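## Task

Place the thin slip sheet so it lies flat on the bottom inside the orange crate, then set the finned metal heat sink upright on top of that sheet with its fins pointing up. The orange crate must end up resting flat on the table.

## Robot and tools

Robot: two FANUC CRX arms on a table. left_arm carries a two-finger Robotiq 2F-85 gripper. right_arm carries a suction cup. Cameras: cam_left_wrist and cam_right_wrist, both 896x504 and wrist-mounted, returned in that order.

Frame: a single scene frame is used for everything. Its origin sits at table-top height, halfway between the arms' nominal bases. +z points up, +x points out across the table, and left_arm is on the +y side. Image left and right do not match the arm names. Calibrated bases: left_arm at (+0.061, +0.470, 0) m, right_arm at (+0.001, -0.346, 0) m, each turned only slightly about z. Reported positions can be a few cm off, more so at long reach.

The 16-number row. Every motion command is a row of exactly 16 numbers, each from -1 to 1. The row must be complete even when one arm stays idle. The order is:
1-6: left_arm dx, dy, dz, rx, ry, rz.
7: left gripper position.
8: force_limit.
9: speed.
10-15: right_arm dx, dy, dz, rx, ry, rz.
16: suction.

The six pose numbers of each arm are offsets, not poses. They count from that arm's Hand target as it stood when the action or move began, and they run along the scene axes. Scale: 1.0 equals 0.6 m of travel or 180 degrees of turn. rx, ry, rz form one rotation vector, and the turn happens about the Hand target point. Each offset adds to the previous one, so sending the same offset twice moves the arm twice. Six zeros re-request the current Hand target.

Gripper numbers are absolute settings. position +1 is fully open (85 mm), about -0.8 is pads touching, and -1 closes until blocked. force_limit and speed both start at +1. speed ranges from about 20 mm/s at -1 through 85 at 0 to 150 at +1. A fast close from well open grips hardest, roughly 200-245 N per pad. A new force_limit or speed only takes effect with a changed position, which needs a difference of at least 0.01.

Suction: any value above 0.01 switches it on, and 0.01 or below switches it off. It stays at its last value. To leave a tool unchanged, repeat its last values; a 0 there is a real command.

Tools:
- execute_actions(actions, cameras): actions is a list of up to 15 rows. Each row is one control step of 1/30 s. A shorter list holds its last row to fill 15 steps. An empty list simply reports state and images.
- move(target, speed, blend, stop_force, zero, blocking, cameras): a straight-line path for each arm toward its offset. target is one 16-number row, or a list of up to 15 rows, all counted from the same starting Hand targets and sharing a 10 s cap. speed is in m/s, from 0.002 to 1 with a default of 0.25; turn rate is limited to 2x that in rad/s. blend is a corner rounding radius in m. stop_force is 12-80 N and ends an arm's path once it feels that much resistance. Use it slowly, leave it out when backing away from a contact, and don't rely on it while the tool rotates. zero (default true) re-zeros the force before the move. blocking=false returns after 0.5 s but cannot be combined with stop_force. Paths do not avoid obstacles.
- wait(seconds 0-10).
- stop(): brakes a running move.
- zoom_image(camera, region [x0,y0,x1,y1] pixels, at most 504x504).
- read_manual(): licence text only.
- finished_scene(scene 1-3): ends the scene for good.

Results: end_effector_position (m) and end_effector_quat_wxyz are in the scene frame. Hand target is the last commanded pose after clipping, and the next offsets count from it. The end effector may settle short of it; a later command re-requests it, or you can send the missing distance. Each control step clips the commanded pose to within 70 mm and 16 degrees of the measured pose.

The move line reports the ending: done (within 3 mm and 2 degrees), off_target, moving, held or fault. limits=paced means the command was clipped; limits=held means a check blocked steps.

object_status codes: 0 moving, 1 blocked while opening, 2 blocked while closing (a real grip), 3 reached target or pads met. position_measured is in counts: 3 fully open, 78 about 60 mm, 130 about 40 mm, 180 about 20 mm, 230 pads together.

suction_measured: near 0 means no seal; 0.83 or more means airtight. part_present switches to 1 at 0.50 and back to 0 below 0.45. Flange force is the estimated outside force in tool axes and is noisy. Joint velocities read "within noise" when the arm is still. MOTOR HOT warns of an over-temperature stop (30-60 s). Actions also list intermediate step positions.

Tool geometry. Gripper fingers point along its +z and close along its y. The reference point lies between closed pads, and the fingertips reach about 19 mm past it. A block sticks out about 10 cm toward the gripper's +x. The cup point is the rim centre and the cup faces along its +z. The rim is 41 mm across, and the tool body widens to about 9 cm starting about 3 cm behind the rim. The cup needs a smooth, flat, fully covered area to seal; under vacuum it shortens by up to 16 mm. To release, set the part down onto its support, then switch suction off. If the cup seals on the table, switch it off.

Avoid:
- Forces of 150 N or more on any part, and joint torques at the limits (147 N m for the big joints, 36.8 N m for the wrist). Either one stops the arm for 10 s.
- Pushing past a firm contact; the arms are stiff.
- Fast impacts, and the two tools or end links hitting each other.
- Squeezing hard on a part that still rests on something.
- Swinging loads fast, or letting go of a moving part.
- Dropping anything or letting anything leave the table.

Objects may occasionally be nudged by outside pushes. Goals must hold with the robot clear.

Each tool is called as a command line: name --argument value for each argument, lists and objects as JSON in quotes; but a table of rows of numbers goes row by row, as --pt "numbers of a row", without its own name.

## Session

execute_actions --actions '[]'

Scene clock: 0.00 s.
left_arm: end_effector_position=(+0.3289, +0.6072, +0.3371) position_measured=3 object_status=3 end_effector_quat_wxyz=(+0.103, +0.752, -0.493, +0.425) | right_arm: end_effector_position=(+0.2551, -0.0755, +0.3110) suction_measured=0.00 part_present=0 end_effector_quat_wxyz=(-0.124, -0.390, +0.913, +0.004)
Joint positions: left_arm=[1.599 -0.297 -0.575 0.607 -1.975 0.429] | right_arm=[1.102 -0.03 0.023 -0.158 -1.816 -0.258]
Joint velocities: within noise
Flange force (N): no reading
Hand target: left_arm +0.3289, +0.6072, +0.3371; +0.103, +0.752, -0.493, +0.425 | right_arm +0.2551, -0.0755, +0.3110; -0.124, -0.390, +0.913, +0.004

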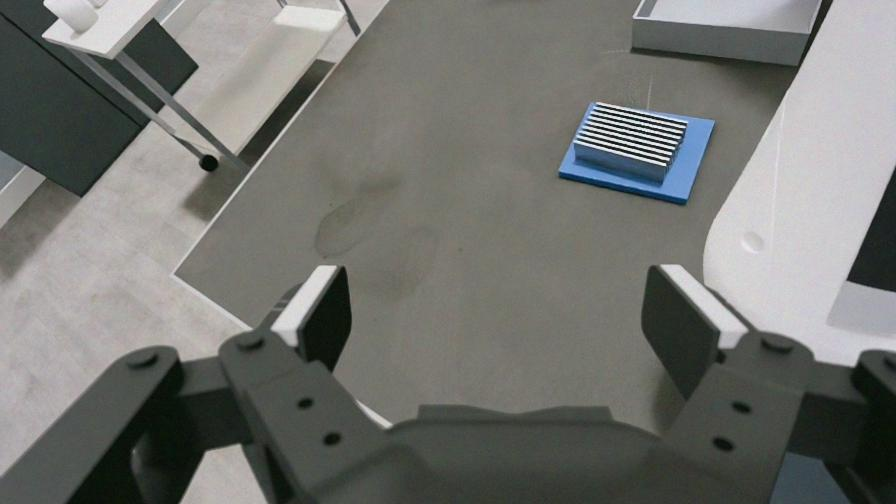

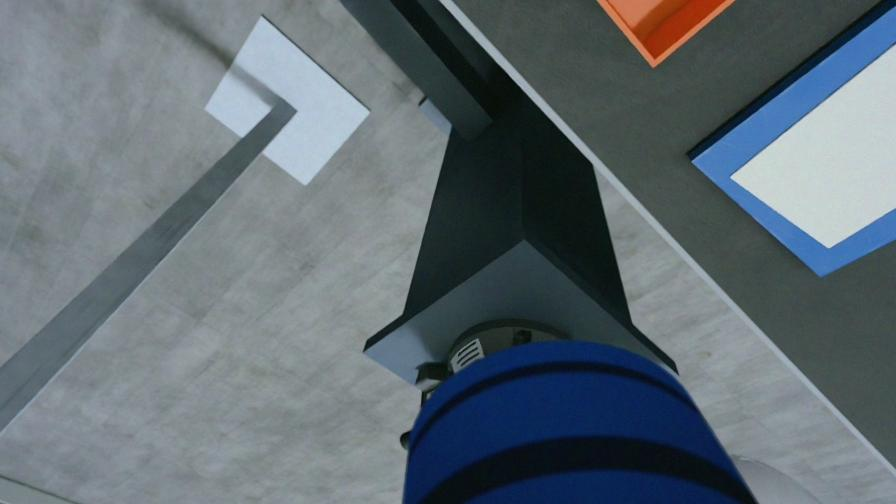

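move --target '[0.093,-0.54,-0.228,0.328,-0.079,-0.581,1,-0.6,-1,0.225,0.009,0.232,0.0553,-0.0593,0.2417,0]' --speed 0.35

Scene clock: 35.73 s.
left_arm: end_effector_position=(+0.3847, +0.2832, +0.2003) position_measured=3 object_status=3 end_effector_quat_wxyz=(+0.000, +0.000, +1.000, +0.001) | right_arm: end_effector_position=(+0.3901, -0.0702, +0.4502) suction_measured=0.00 part_present=0 end_effector_quat_wxyz=(+0.000, +0.707, -0.707, +0.000)
Joint positions: left_arm=[-0.164 -0.179 -0.356 -0.001 -1.394 0.169] | right_arm=[0.952 0.14 0.507 0 -1.937 0.679]
Joint velocities: within noise
Flange force (N): left_arm=[1.4 -6.0 -0.1] | right_arm=[1.5 3.1 7.3]
Hand target: left_arm +0.3847, +0.2832, +0.2003; +0.000, +0.000, +1.000, +0.001 | right_arm +0.3901, -0.0701, +0.4502; +0.000, +0.707, -0.707, +0.000
Off the commanded pose: left_arm 0.000 m, 0 deg | right_arm 0.000 m, 0 deg.
move: done

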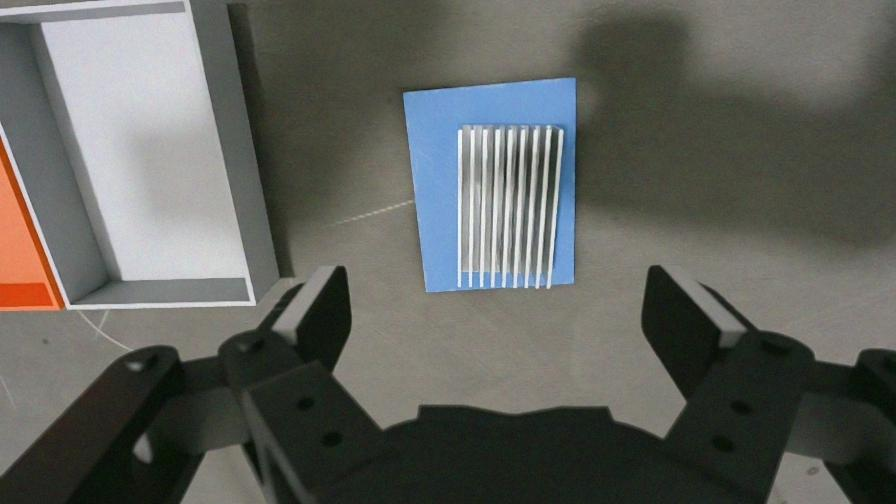

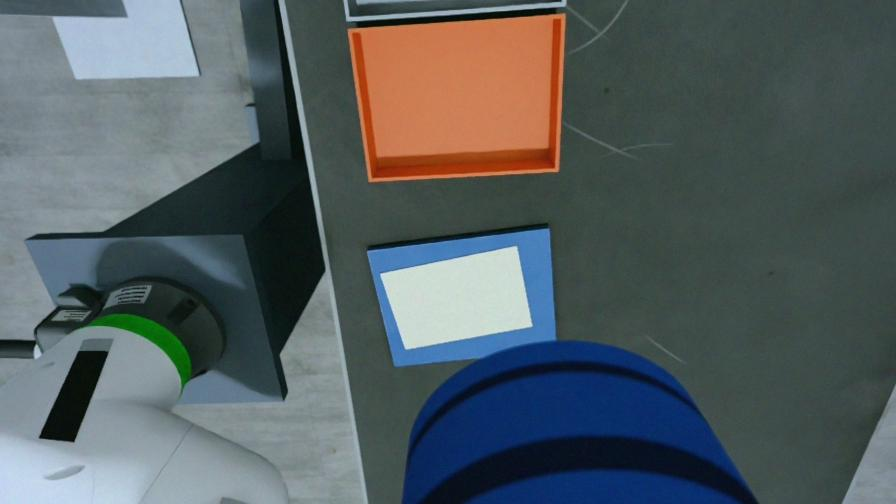

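move --target '[0.021,0.023,-0.225,0,0,0,1,-0.6,-1,-0.0193,-0.428,-0.717,0,0,0,0]' --speed 0.3

Scene clock: 62.23 s.
left_arm: end_effector_position=(+0.3973, +0.2971, +0.0653) position_measured=3 object_status=3 end_effector_quat_wxyz=(+0.000, +0.000, +1.000, +0.001) | right_arm: end_effector_position=(+0.3785, -0.3269, +0.0200) suction_measured=0.00 part_present=0 end_effector_quat_wxyz=(+0.000, +0.707, -0.707, +0.000)
Joint positions: left_arm=[-0.12 -0.039 -0.568 -0.001 -1.043 0.126] | right_arm=[0.46 0.068 -0.638 0 -0.864 1.17]
Joint velocities: within noise
Flange force (N): left_arm=[-0.2 -5.4 0.1] | right_arm=[-1.2 4.2 2.8]
Hand target: left_arm +0.3973, +0.2970, +0.0653; +0.000, +0.000, +1.000, +0.001 | right_arm +0.3786, -0.3269, +0.0200; +0.000, +0.707, -0.707, +0.000
Off the commanded pose: left_arm 0.000 m, 0 deg | right_arm 0.000 m, 0 deg.
move: done

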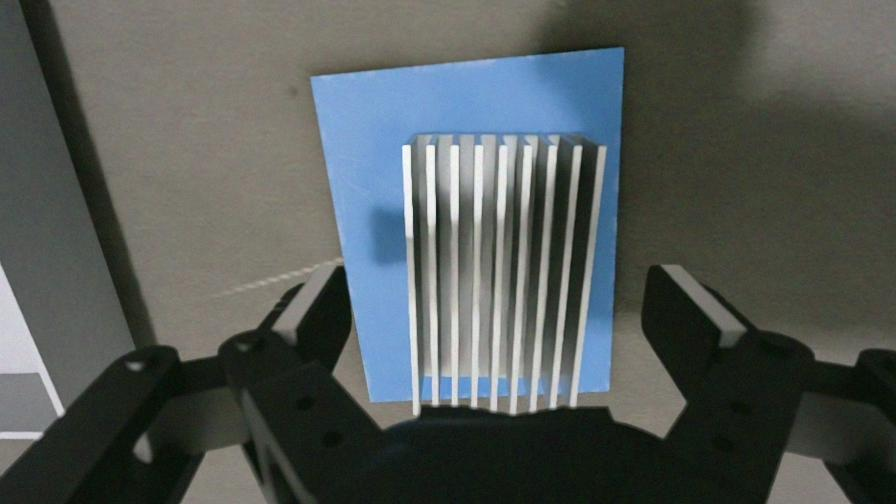

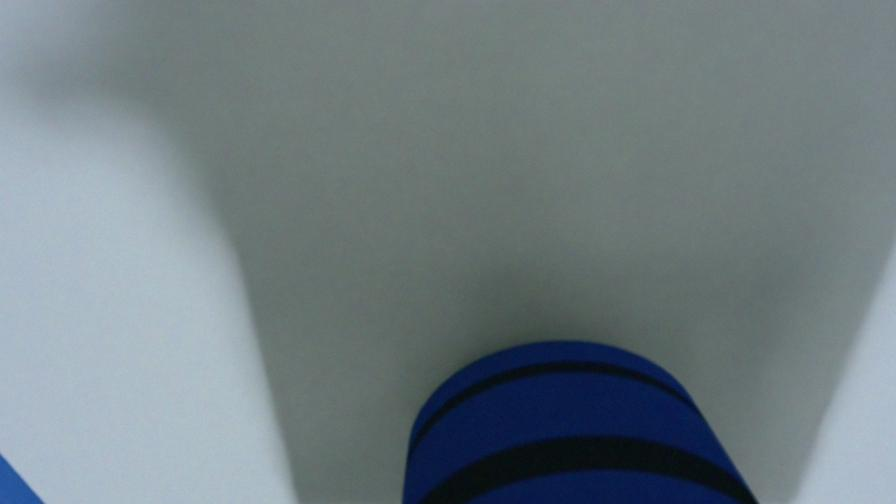

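move --target '[0,0.002,-0.052,0,0,0,1,-0.6,-1,0,0,-0.0367,0,0,0,1]' --speed 0.05 --stop_force 15 --cameras '["cam_left_wrist"]'

move --pt "0 0 0 0 0 0 -1 -0.6 -0.6 0 0 0.02 0 0 0 1" --pt "0 0 0 0 0 0 -1 -0.6 -0.6 0 0 0.2 0 0 0 1" --pt "0 0 0 0 0 0 -1 -0.6 -0.6 0.0168 0.3883 0.2 0 0 -0.0467 1" --speed '[0.05,0.2,0.3]' --cameras '["cam_left_wrist"]'

Scene clock: 74.83 s.
left_arm: end_effector_position=(+0.3973, +0.2982, +0.0341) position_measured=3 object_status=3 end_effector_quat_wxyz=(+0.000, +0.000, +1.000, +0.001) | right_arm: end_effector_position=(+0.3785, -0.3269, -0.0020) suction_measured=0.98 part_present=1 end_effector_quat_wxyz=(+0.000, +0.707, -0.707, +0.000)
Joint positions: left_arm=[-0.117 0.009 -0.607 -0.001 -0.955 0.122] | right_arm=[0.46 0.113 -0.657 0 -0.8 1.171]
Joint velocities: within noise
Flange force (N): left_arm=[0.2 -5.4 0.2] | right_arm=[-0.6 3.2 3.2]
Hand target: left_arm +0.3973, +0.2982, +0.0341; +0.000, +0.000, +1.000, +0.001 | right_arm +0.3786, -0.3269, -0.0020; +0.000, +0.707, -0.707, +0.000
Off the commanded pose: left_arm 0.000 m, 0 deg | right_arm 0.000 m, 0 deg.
move: done
Images, in order (width x height): cam_left_wrist 896x504.

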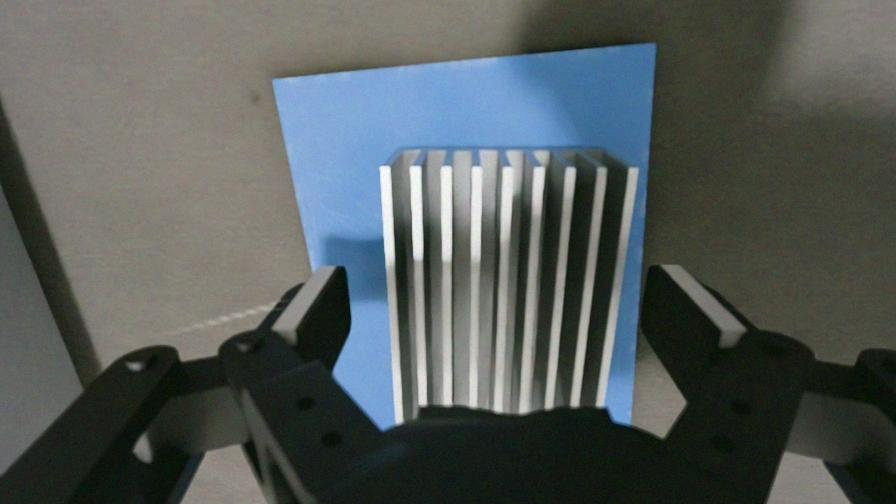

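Scene clock: 77.67 s.
left_arm: end_effector_position=(+0.3973, +0.2982, +0.0341) position_measured=79 object_status=2 end_effector_quat_wxyz=(+0.000, +0.000, +1.000, +0.001) | right_arm: end_effector_position=(+0.3886, -0.0940, +0.1180) suction_measured=0.98 part_present=1 end_effector_quat_wxyz=(+0.000, -0.653, +0.757, +0.000)
Joint positions: left_arm=[-0.117 0.009 -0.607 -0.001 -0.955 0.122] | right_arm=[0.92 0.128 -0.301 0 -1.142 0.563]
Joint velocities: within noise
Flange force (N): left_arm=[0.1 -4.9 -22.5] | right_arm=[1.6 2.3 5.0]
Hand target: left_arm +0.3973, +0.2982, +0.0341; +0.000, +0.000, +1.000, +0.001 | right_arm +0.3886, -0.0940, +0.1180; +0.000, -0.653, +0.757, +0.000
Off the commanded pose: left_arm 0.000 m, 0 deg | right_arm 0.000 m, 0 deg.
move: done
Images, in order (width x height): cam_left_wrist 896x504.

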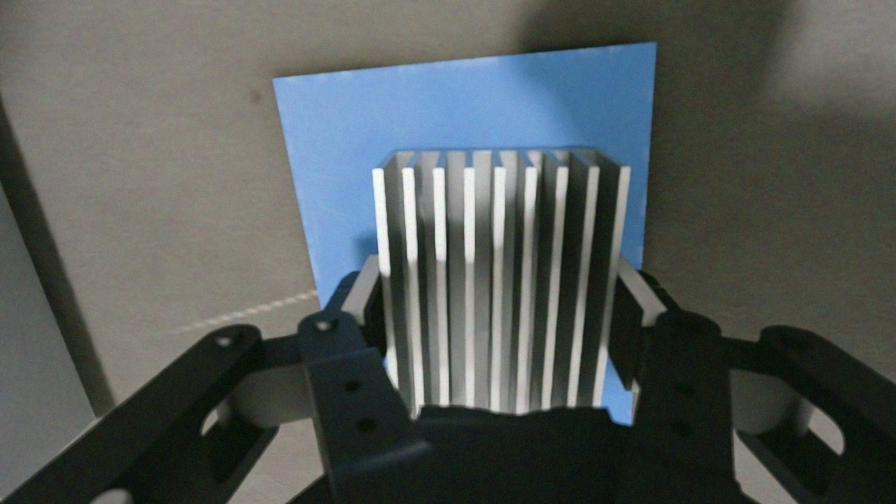

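move --target '[0,0,0.1,0,0,0,-1,-0.6,-0.6,0,0,-0.165,0,0,0,1]' --speed 0.15 --stop_force 20 --cameras '[]'

move --target '[0,0,0.1,0,0,0,-1,-0.6,-0.6,0,0,-0.0458,0,0,0,1]' --speed 0.03 --stop_force 12 --cameras '["cam_right_wrist"]'

Scene clock: 88.87 s.
left_arm: end_effector_position=(+0.3970, +0.2984, +0.0354) position_measured=79 object_status=2 end_effector_quat_wxyz=(-0.001, +0.000, +1.000, +0.001) | right_arm: end_effector_position=(+0.3886, -0.0940, +0.0190) suction_measured=0.98 part_present=1 end_effector_quat_wxyz=(+0.000, -0.653, +0.757, +0.000)
Joint positions: left_arm=[-0.117 0.006 -0.606 -0.002 -0.96 0.122] | right_arm=[0.921 0.263 -0.407 0 -0.9 0.563]
Joint velocities: within noise
Flange force (N): left_arm=[0.4 -5.4 2.4] | right_arm=[1.1 2.5 4.1]
Hand target: left_arm +0.3970, +0.2984, +0.0354; -0.001, +0.000, +1.000, +0.001 (not the last commanded pose) | right_arm +0.3886, -0.0940, +0.0190; +0.000, -0.653, +0.757, +0.000
Off the commanded pose: left_arm 0.059 m, 0 deg | right_arm 0.000 m, 0 deg.
move: contact (left_arm)
No camera images: "cameras" was empty.

Scene clock: 91.63 s.
left_arm: end_effector_position=(+0.3970, +0.2983, +0.0954) position_measured=79 object_status=2 end_effector_quat_wxyz=(-0.001, +0.000, +1.000, +0.001) | right_arm: end_effector_position=(+0.3886, -0.0940, -0.0085) suction_measured=0.98 part_present=1 end_effector_quat_wxyz=(+0.000, -0.653, +0.757, +0.000)
Joint positions: left_arm=[-0.117 -0.081 -0.528 -0.002 -1.125 0.122] | right_arm=[0.921 0.31 -0.427 0 -0.833 0.563]
Joint velocities: within noise
Flange force (N): left_arm=[-0.6 -5.7 2.4] | right_arm=[1.5 2.1 3.8]
Hand target: left_arm +0.3970, +0.2984, +0.0954; -0.001, +0.000, +1.000, +0.001 | right_arm +0.3886, -0.0940, -0.0085; +0.000, -0.653, +0.757, +0.000
Off the commanded pose: left_arm 0.000 m, 0 deg | right_arm 0.000 m, 0 deg.
move: done
Images, in order (width x height): cam_right_wrist 896x504.

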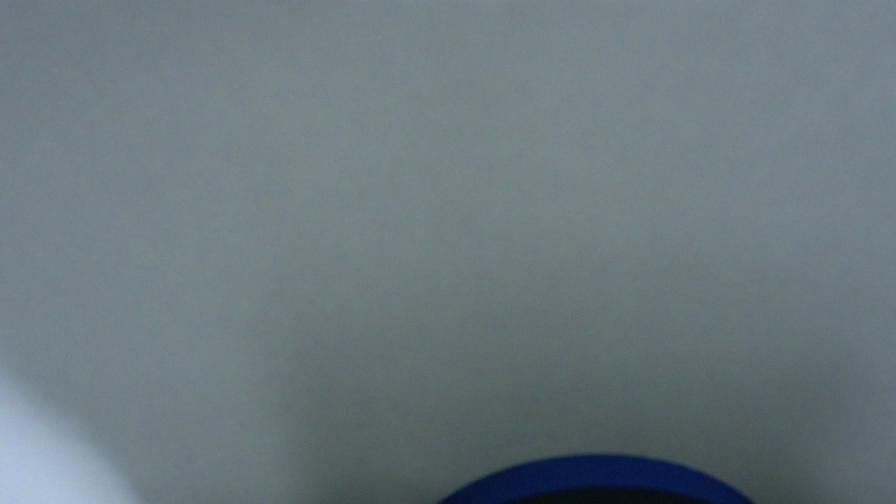

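move --target '[0,0,0.1,0,0,0,-1,-0.6,-0.6,0,0,-0.002,0,0,0,1]' --speed 0.2 --cameras '[]'

execute_actions --actions '[[[0,0,0,0,0,0,-1,-0.6,-0.6,0,0,0,0,0,0,0]],[[0,0,0,0,0,0,-1,-0.6,-0.6,0,0,0,0,0,0,0]]]' --cameras '[]'

move --pt "0 0 0 0 0 0 -1 -0.6 -0.6 0 0 0.05 0 0 0 0" --pt "0 0 0 0 0 0 -1 -0.6 -0.6 0 0 0.3 0 0 0 0" --pt "0 0 0.1 0 0 0 -1 -0.6 -0.6 0 0 0.76 0 0 0.0 0" --speed '[0.05,0.2,0.4]'

Scene clock: 103.90 s.
left_arm: end_effector_position=(+0.3970, +0.2983, +0.1553) position_measured=79 object_status=2 end_effector_quat_wxyz=(-0.001, +0.000, +1.000, +0.001) | right_arm: end_effector_position=(+0.3886, -0.0940, -0.0097) suction_measured=0.98 part_present=1 end_effector_quat_wxyz=(+0.000, -0.653, +0.757, +0.000)
Joint positions: left_arm=[-0.117 -0.141 -0.431 -0.002 -1.282 0.122] | right_arm=[0.921 0.312 -0.428 0 -0.83 0.563]
Joint velocities: within noise
Flange force (N): left_arm=[-0.7 -5.7 2.7] | right_arm=[1.2 2.2 3.9]
Hand target: left_arm +0.3970, +0.2984, +0.1554; -0.001, +0.000, +1.000, +0.001 | right_arm +0.3886, -0.0940, -0.0097; +0.000, -0.653, +0.757, +0.000
Off the commanded pose: left_arm 0.000 m, 0 deg | right_arm 0.000 m, 0 deg.
move: done
No camera images: "cameras" was empty.

Scene clock: 105.10 s.
left_arm: end_effector_position=(+0.3970, +0.2984, +0.1554) position_measured=79 object_status=2 end_effector_quat_wxyz=(-0.001, +0.000, +1.000, +0.001) | right_arm: end_effector_position=(+0.3886, -0.0940, -0.0097) suction_measured=0.00 part_present=0 end_effector_quat_wxyz=(+0.000, -0.653, +0.757, +0.000)
Joint positions: left_arm=[-0.117 -0.141 -0.431 -0.002 -1.282 0.122] | right_arm=[0.921 0.312 -0.428 0 -0.83 0.563]
Joint velocities: within noise
Flange force (N): left_arm=[-0.2 -5.3 2.2] | right_arm=[1.7 3.1 -21.5]
Flange force at the end of the 1st action (N): left_arm=[-0.2 -5.2 2.3] | right_arm=[1.8 3.3 -21.5]
Hand target: left_arm +0.3970, +0.2984, +0.1554; -0.001, +0.000, +1.000, +0.001 | right_arm +0.3886, -0.0940, -0.0097; +0.000, -0.653, +0.757, +0.000
Off the commanded pose: left_arm 0.000 m, 0 deg | right_arm 0.000 m, 0 deg.
Step readings (end_effector_position of left_arm | right_arm; steps 1 to 15: 1st action; 16 to 30: 2nd action):
0: (+0.3970, +0.2983, +0.1553) | (+0.3886, -0.0940, -0.0097)
1: (+0.3970, +0.2983, +0.1553) | (+0.3886, -0.0940, -0.0097)
2: (+0.3970, +0.2983, +0.1554) | (+0.3886, -0.0940, -0.0097)
4: (+0.3970, +0.2983, +0.1554) | (+0.3886, -0.0940, -0.0097)
8: (+0.3970, +0.2983, +0.1554) | (+0.3886, -0.0940, -0.0097)
15: (+0.3970, +0.2984, +0.1554) | (+0.3886, -0.0940, -0.0097)
16: (+0.3970, +0.2984, +0.1554) | (+0.3886, -0.0940, -0.0097)
17: (+0.3970, +0.2984, +0.1554) | (+0.3886, -0.0940, -0.0097)
19: (+0.3970, +0.2984, +0.1554) | (+0.3886, -0.0940, -0.0097)
23: (+0.3970, +0.2984, +0.1554) | (+0.3886, -0.0940, -0.0097)
30: (+0.3970, +0.2984, +0.1554) | (+0.3886, -0.0940, -0.0097)
No camera images: "cameras" was empty.

Scene clock: 107.97 s.
left_arm: end_effector_position=(+0.3970, +0.2984, +0.2154) position_measured=79 object_status=2 end_effector_quat_wxyz=(-0.001, +0.000, +1.000, +0.001) | right_arm: end_effector_position=(+0.3886, -0.0940, +0.4463) suction_measured=0.00 part_present=0 end_effector_quat_wxyz=(+0.000, -0.653, +0.757, +0.000)
Joint positions: left_arm=[-0.117 -0.175 -0.317 -0.001 -1.43 0.122] | right_arm=[0.921 0.097 0.449 0 -1.922 0.563]
Joint velocities: within noise
Flange force (N): left_arm=[-0.9 -5.6 1.9] | right_arm=[2.1 3.3 7.8]
Hand target: left_arm +0.3970, +0.2984, +0.2154; -0.001, +0.000, +1.000, +0.001 | right_arm +0.3886, -0.0940, +0.4463; +0.000, -0.653, +0.757, +0.000
Off the commanded pose: left_arm 0.000 m, 0 deg | right_arm 0.000 m, 0 deg.
move: done; limits=paced

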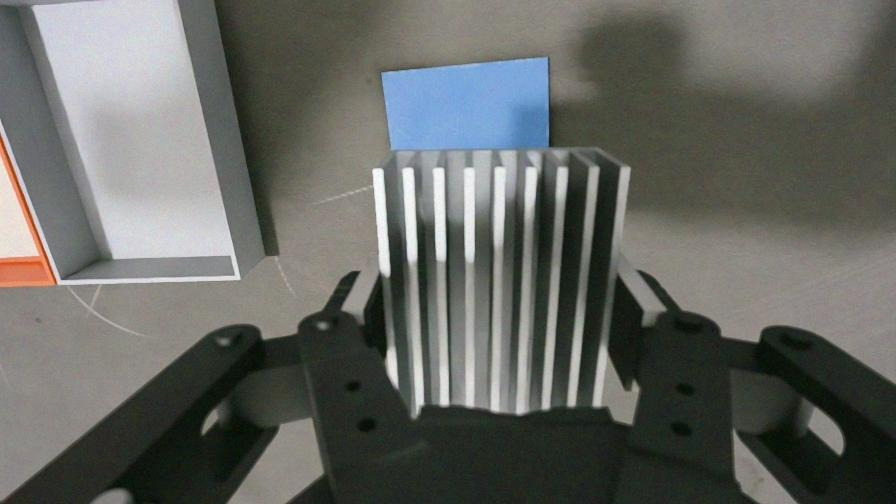

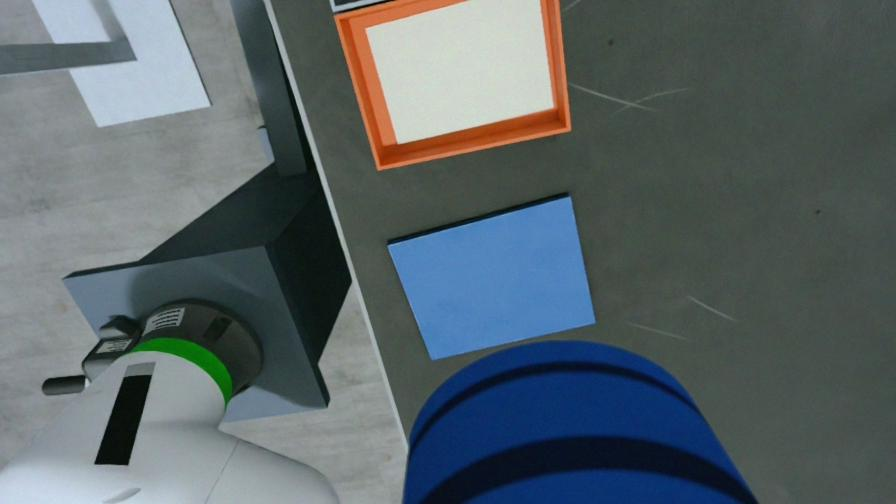

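move --target '[-0.0167,-0.619,-0.092,0,0,0,-1,-0.6,-0.6,-0.133,-0.46,-0.08,0,0,0,0]' --speed 0.3 --cameras '["cam_left_wrist"]'

Scene clock: 121.07 s.
left_arm: end_effector_position=(+0.3870, -0.0730, +0.1602) position_measured=79 object_status=2 end_effector_quat_wxyz=(+0.000, +0.000, +1.000, +0.001) | right_arm: end_effector_position=(+0.3088, -0.3700, +0.3983) suction_measured=0.00 part_present=0 end_effector_quat_wxyz=(+0.000, -0.653, +0.757, +0.000)
Joint positions: left_arm=[-0.819 0.5 0.331 0 -1.404 0.823] | right_arm=[0.415 -0.33 -0.046 0 -1.854 1.068]
Joint velocities: within noise
Flange force (N): left_arm=[2.9 -1.2 1.7] | right_arm=[-0.3 3.9 6.9]
Hand target: left_arm +0.3870, -0.0730, +0.1602; -0.001, +0.000, +1.000, +0.001 | right_arm +0.3088, -0.3700, +0.3983; +0.000, -0.653, +0.757, +0.000
Off the commanded pose: left_arm 0.000 m, 0 deg | right_arm 0.000 m, 0 deg.
move: done
Images, in order (width x height): cam_left_wrist 896x504.

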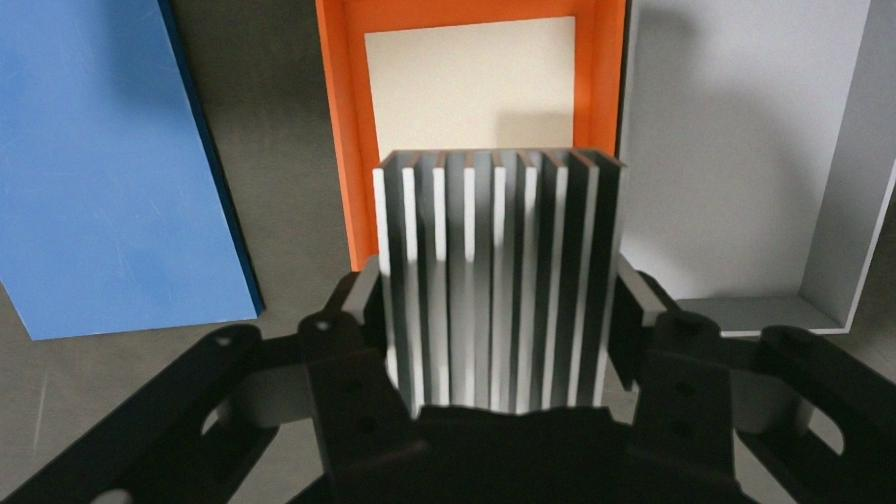

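move --pt "0 -0.0092 0 0 0 0 -1 -0.6 -0.6 0 0 0 0 0 0 0" --pt "0 -0.0092 -0.195 0 0 0 -1 -0.6 -0.6 0 0 0 0 0 0 0" --speed 0.15 --cameras '["cam_left_wrist"]'

move --target '[0,0,-0.05,0,0,0,-1,-0.6,-0.6,0,0,0,0,0,0,0]' --speed 0.01 --stop_force 12 --cameras '["cam_left_wrist"]'

Scene clock: 132.60 s.
left_arm: end_effector_position=(+0.3870, -0.0786, +0.0432) position_measured=79 object_status=2 end_effector_quat_wxyz=(+0.000, +0.000, +1.000, +0.001) | right_arm: end_effector_position=(+0.3088, -0.3700, +0.3983) suction_measured=0.00 part_present=0 end_effector_quat_wxyz=(+0.000, -0.653, +0.757, +0.000)
Joint positions: left_arm=[-0.825 0.595 0.191 0 -1.169 0.83] | right_arm=[0.415 -0.33 -0.046 0 -1.854 1.068]
Joint velocities: within noise
Flange force (N): left_arm=[1.4 -3.1 2.3] | right_arm=[-0.6 4.1 6.5]
Hand target: left_arm +0.3870, -0.0786, +0.0432; -0.001, +0.000, +1.000, +0.001 | right_arm +0.3088, -0.3700, +0.3983; +0.000, -0.653, +0.757, +0.000
Off the commanded pose: left_arm 0.000 m, 0 deg | right_arm 0.000 m, 0 deg.
move: done
Images, in order (width x height): cam_left_wrist 896x504.

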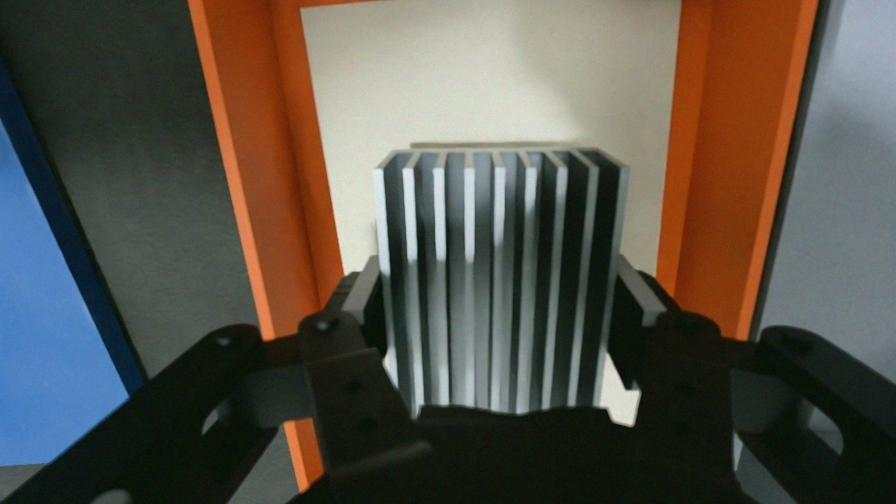

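Scene clock: 134.50 s.
left_arm: end_effector_position=(+0.3871, -0.0787, +0.0304) position_measured=79 object_status=2 end_effector_quat_wxyz=(+0.000, +0.000, +1.000, +0.001) | right_arm: end_effector_position=(+0.3088, -0.3700, +0.3983) suction_measured=0.00 part_present=0 end_effector_quat_wxyz=(+0.000, -0.653, +0.757, +0.000)
Joint positions: left_arm=[-0.825 0.608 0.179 0 -1.144 0.83] | right_arm=[0.415 -0.33 -0.046 0 -1.854 1.068]
Joint velocities: within noise
Flange force (N): left_arm=[2.5 1.7 -20.9] | right_arm=[-0.6 3.7 6.5]
Hand target: left_arm +0.3871, -0.0786, +0.0304; +0.000, +0.000, +1.000, +0.001 (not the last commanded pose) | right_arm +0.3088, -0.3700, +0.3983; +0.000, -0.653, +0.757, +0.000
Off the commanded pose: left_arm 0.017 m, 0 deg | right_arm 0.000 m, 0 deg.
move: contact (left_arm)
Images, in order (width x height): cam_left_wrist 896x504.

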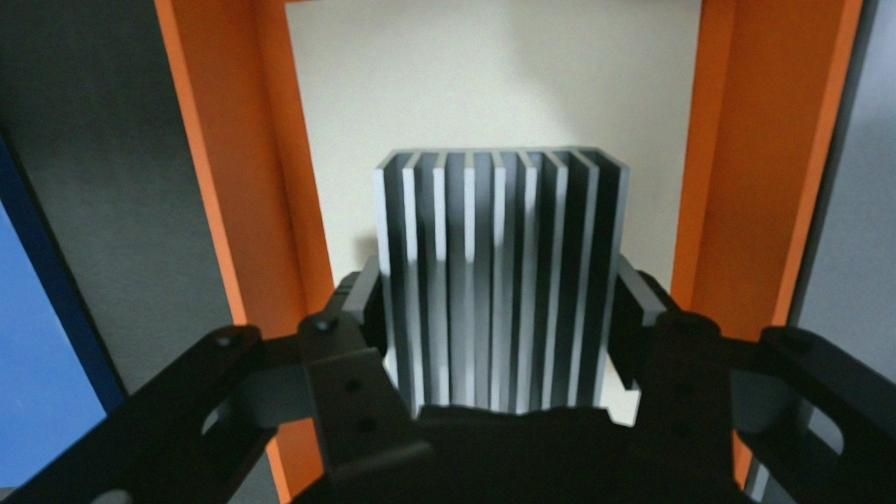

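Good contact, centred. Release.

execute_actions --actions '[[[0,0,0,0,0,0,0.6,-0.6,-1,0,0,0,0,0,0,0]],[[0,0,0,0,0,0,0.6,-0.6,-1,0,0,0,0,0,0,0]]]' --cameras '[]'

move --pt "0 0 0.06 0 0 0 0.6 -0.6 -1 0 0 0 0 0 0 0" --pt "0 0 0.25 0 0 0 0.6 -0.6 -1 0 0 0 0 0 0 0" --speed '[0.06,0.25]' --cameras '["cam_left_wrist"]'

Scene clock: 140.60 s.
left_arm: end_effector_position=(+0.3871, -0.0786, +0.0304) position_measured=53 object_status=3 end_effector_quat_wxyz=(+0.000, +0.000, +1.000, +0.001) | right_arm: end_effector_position=(+0.3088, -0.3700, +0.3983) suction_measured=0.00 part_present=0 end_effector_quat_wxyz=(+0.000, -0.653, +0.757, +0.000)
Joint positions: left_arm=[-0.825 0.608 0.179 0 -1.144 0.83] | right_arm=[0.415 -0.33 -0.046 0 -1.854 1.068]
Joint velocities: within noise
Flange force (N): left_arm=[2.6 -1.1 -0.7] | right_arm=[-0.4 3.9 6.9]
Flange force at the end of the 1st action (N): left_arm=[1.8 -2.4 -1.0] | right_arm=[-0.7 3.9 6.7]
Hand target: left_arm +0.3871, -0.0786, +0.0304; +0.000, +0.000, +1.000, +0.001 | right_arm +0.3088, -0.3700, +0.3983; +0.000, -0.653, +0.757, +0.000
Off the commanded pose: left_arm 0.000 m, 0 deg | right_arm 0.000 m, 0 deg.
Step readings (end_effector_position of left_arm | right_arm; steps 1 to 15: 1st action; 16 to 30: 2nd action):
0: (+0.3871, -0.0786, +0.0304) | (+0.3088, -0.3700, +0.3983)
1: (+0.3871, -0.0786, +0.0304) | (+0.3088, -0.3700, +0.3983)
2: (+0.3871, -0.0786, +0.0304) | (+0.3088, -0.3700, +0.3983)
4: (+0.3870, -0.0785, +0.0303) | (+0.3088, -0.3700, +0.3983)
8: (+0.3870, -0.0785, +0.0302) | (+0.3088, -0.3700, +0.3983)
15: (+0.3870, -0.0786, +0.0303) | (+0.3088, -0.3700, +0.3983)
16: (+0.3870, -0.0786, +0.0304) | (+0.3088, -0.3700, +0.3983)
17: (+0.3870, -0.0786, +0.0304) | (+0.3088, -0.3700, +0.3983)
19: (+0.3870, -0.0786, +0.0304) | (+0.3088, -0.3700, +0.3983)
23: (+0.3871, -0.0786, +0.0304) | (+0.3088, -0.3700, +0.3983)
30: (+0.3871, -0.0786, +0.0304) | (+0.3088, -0.3700, +0.3983)
No camera images: "cameras" was empty.

Scene clock: 142.20 s.
left_arm: end_effector_position=(+0.3871, -0.0786, +0.1804) position_measured=53 object_status=3 end_effector_quat_wxyz=(+0.000, +0.000, +1.000, +0.001) | right_arm: end_effector_position=(+0.3088, -0.3700, +0.3983) suction_measured=0.00 part_present=0 end_effector_quat_wxyz=(+0.000, -0.653, +0.757, +0.000)
Joint positions: left_arm=[-0.824 0.505 0.385 0 -1.453 0.829] | right_arm=[0.415 -0.33 -0.046 0 -1.854 1.068]
Joint velocities: within noise
Flange force (N): left_arm=[0.6 -4.2 -2.6] | right_arm=[-0.9 3.8 6.8]
Hand target: left_arm +0.3871, -0.0786, +0.1804; +0.000, +0.000, +1.000, +0.001 | right_arm +0.3088, -0.3700, +0.3983; +0.000, -0.653, +0.757, +0.000
Off the commanded pose: left_arm 0.000 m, 0 deg | right_arm 0.000 m, 0 deg.
move: done
Images, in order (width x height): cam_left_wrist 896x504.

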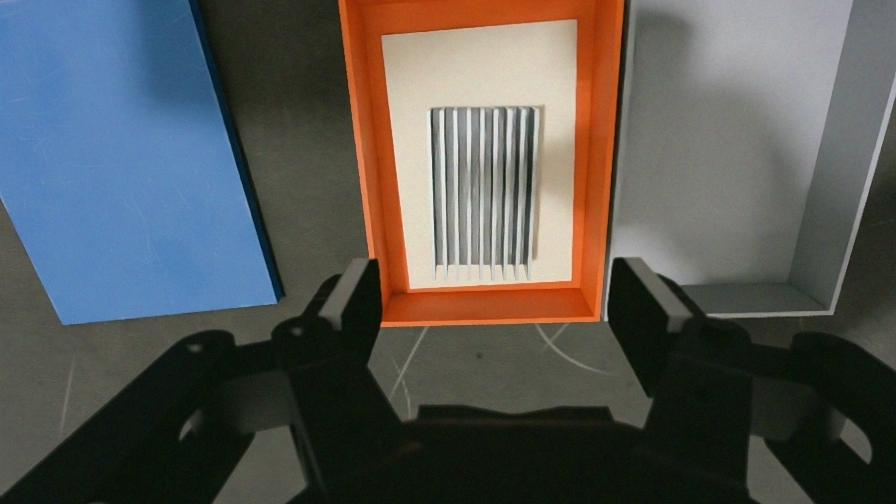

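finished_scene --scene 2

The scene is finished: the task was done.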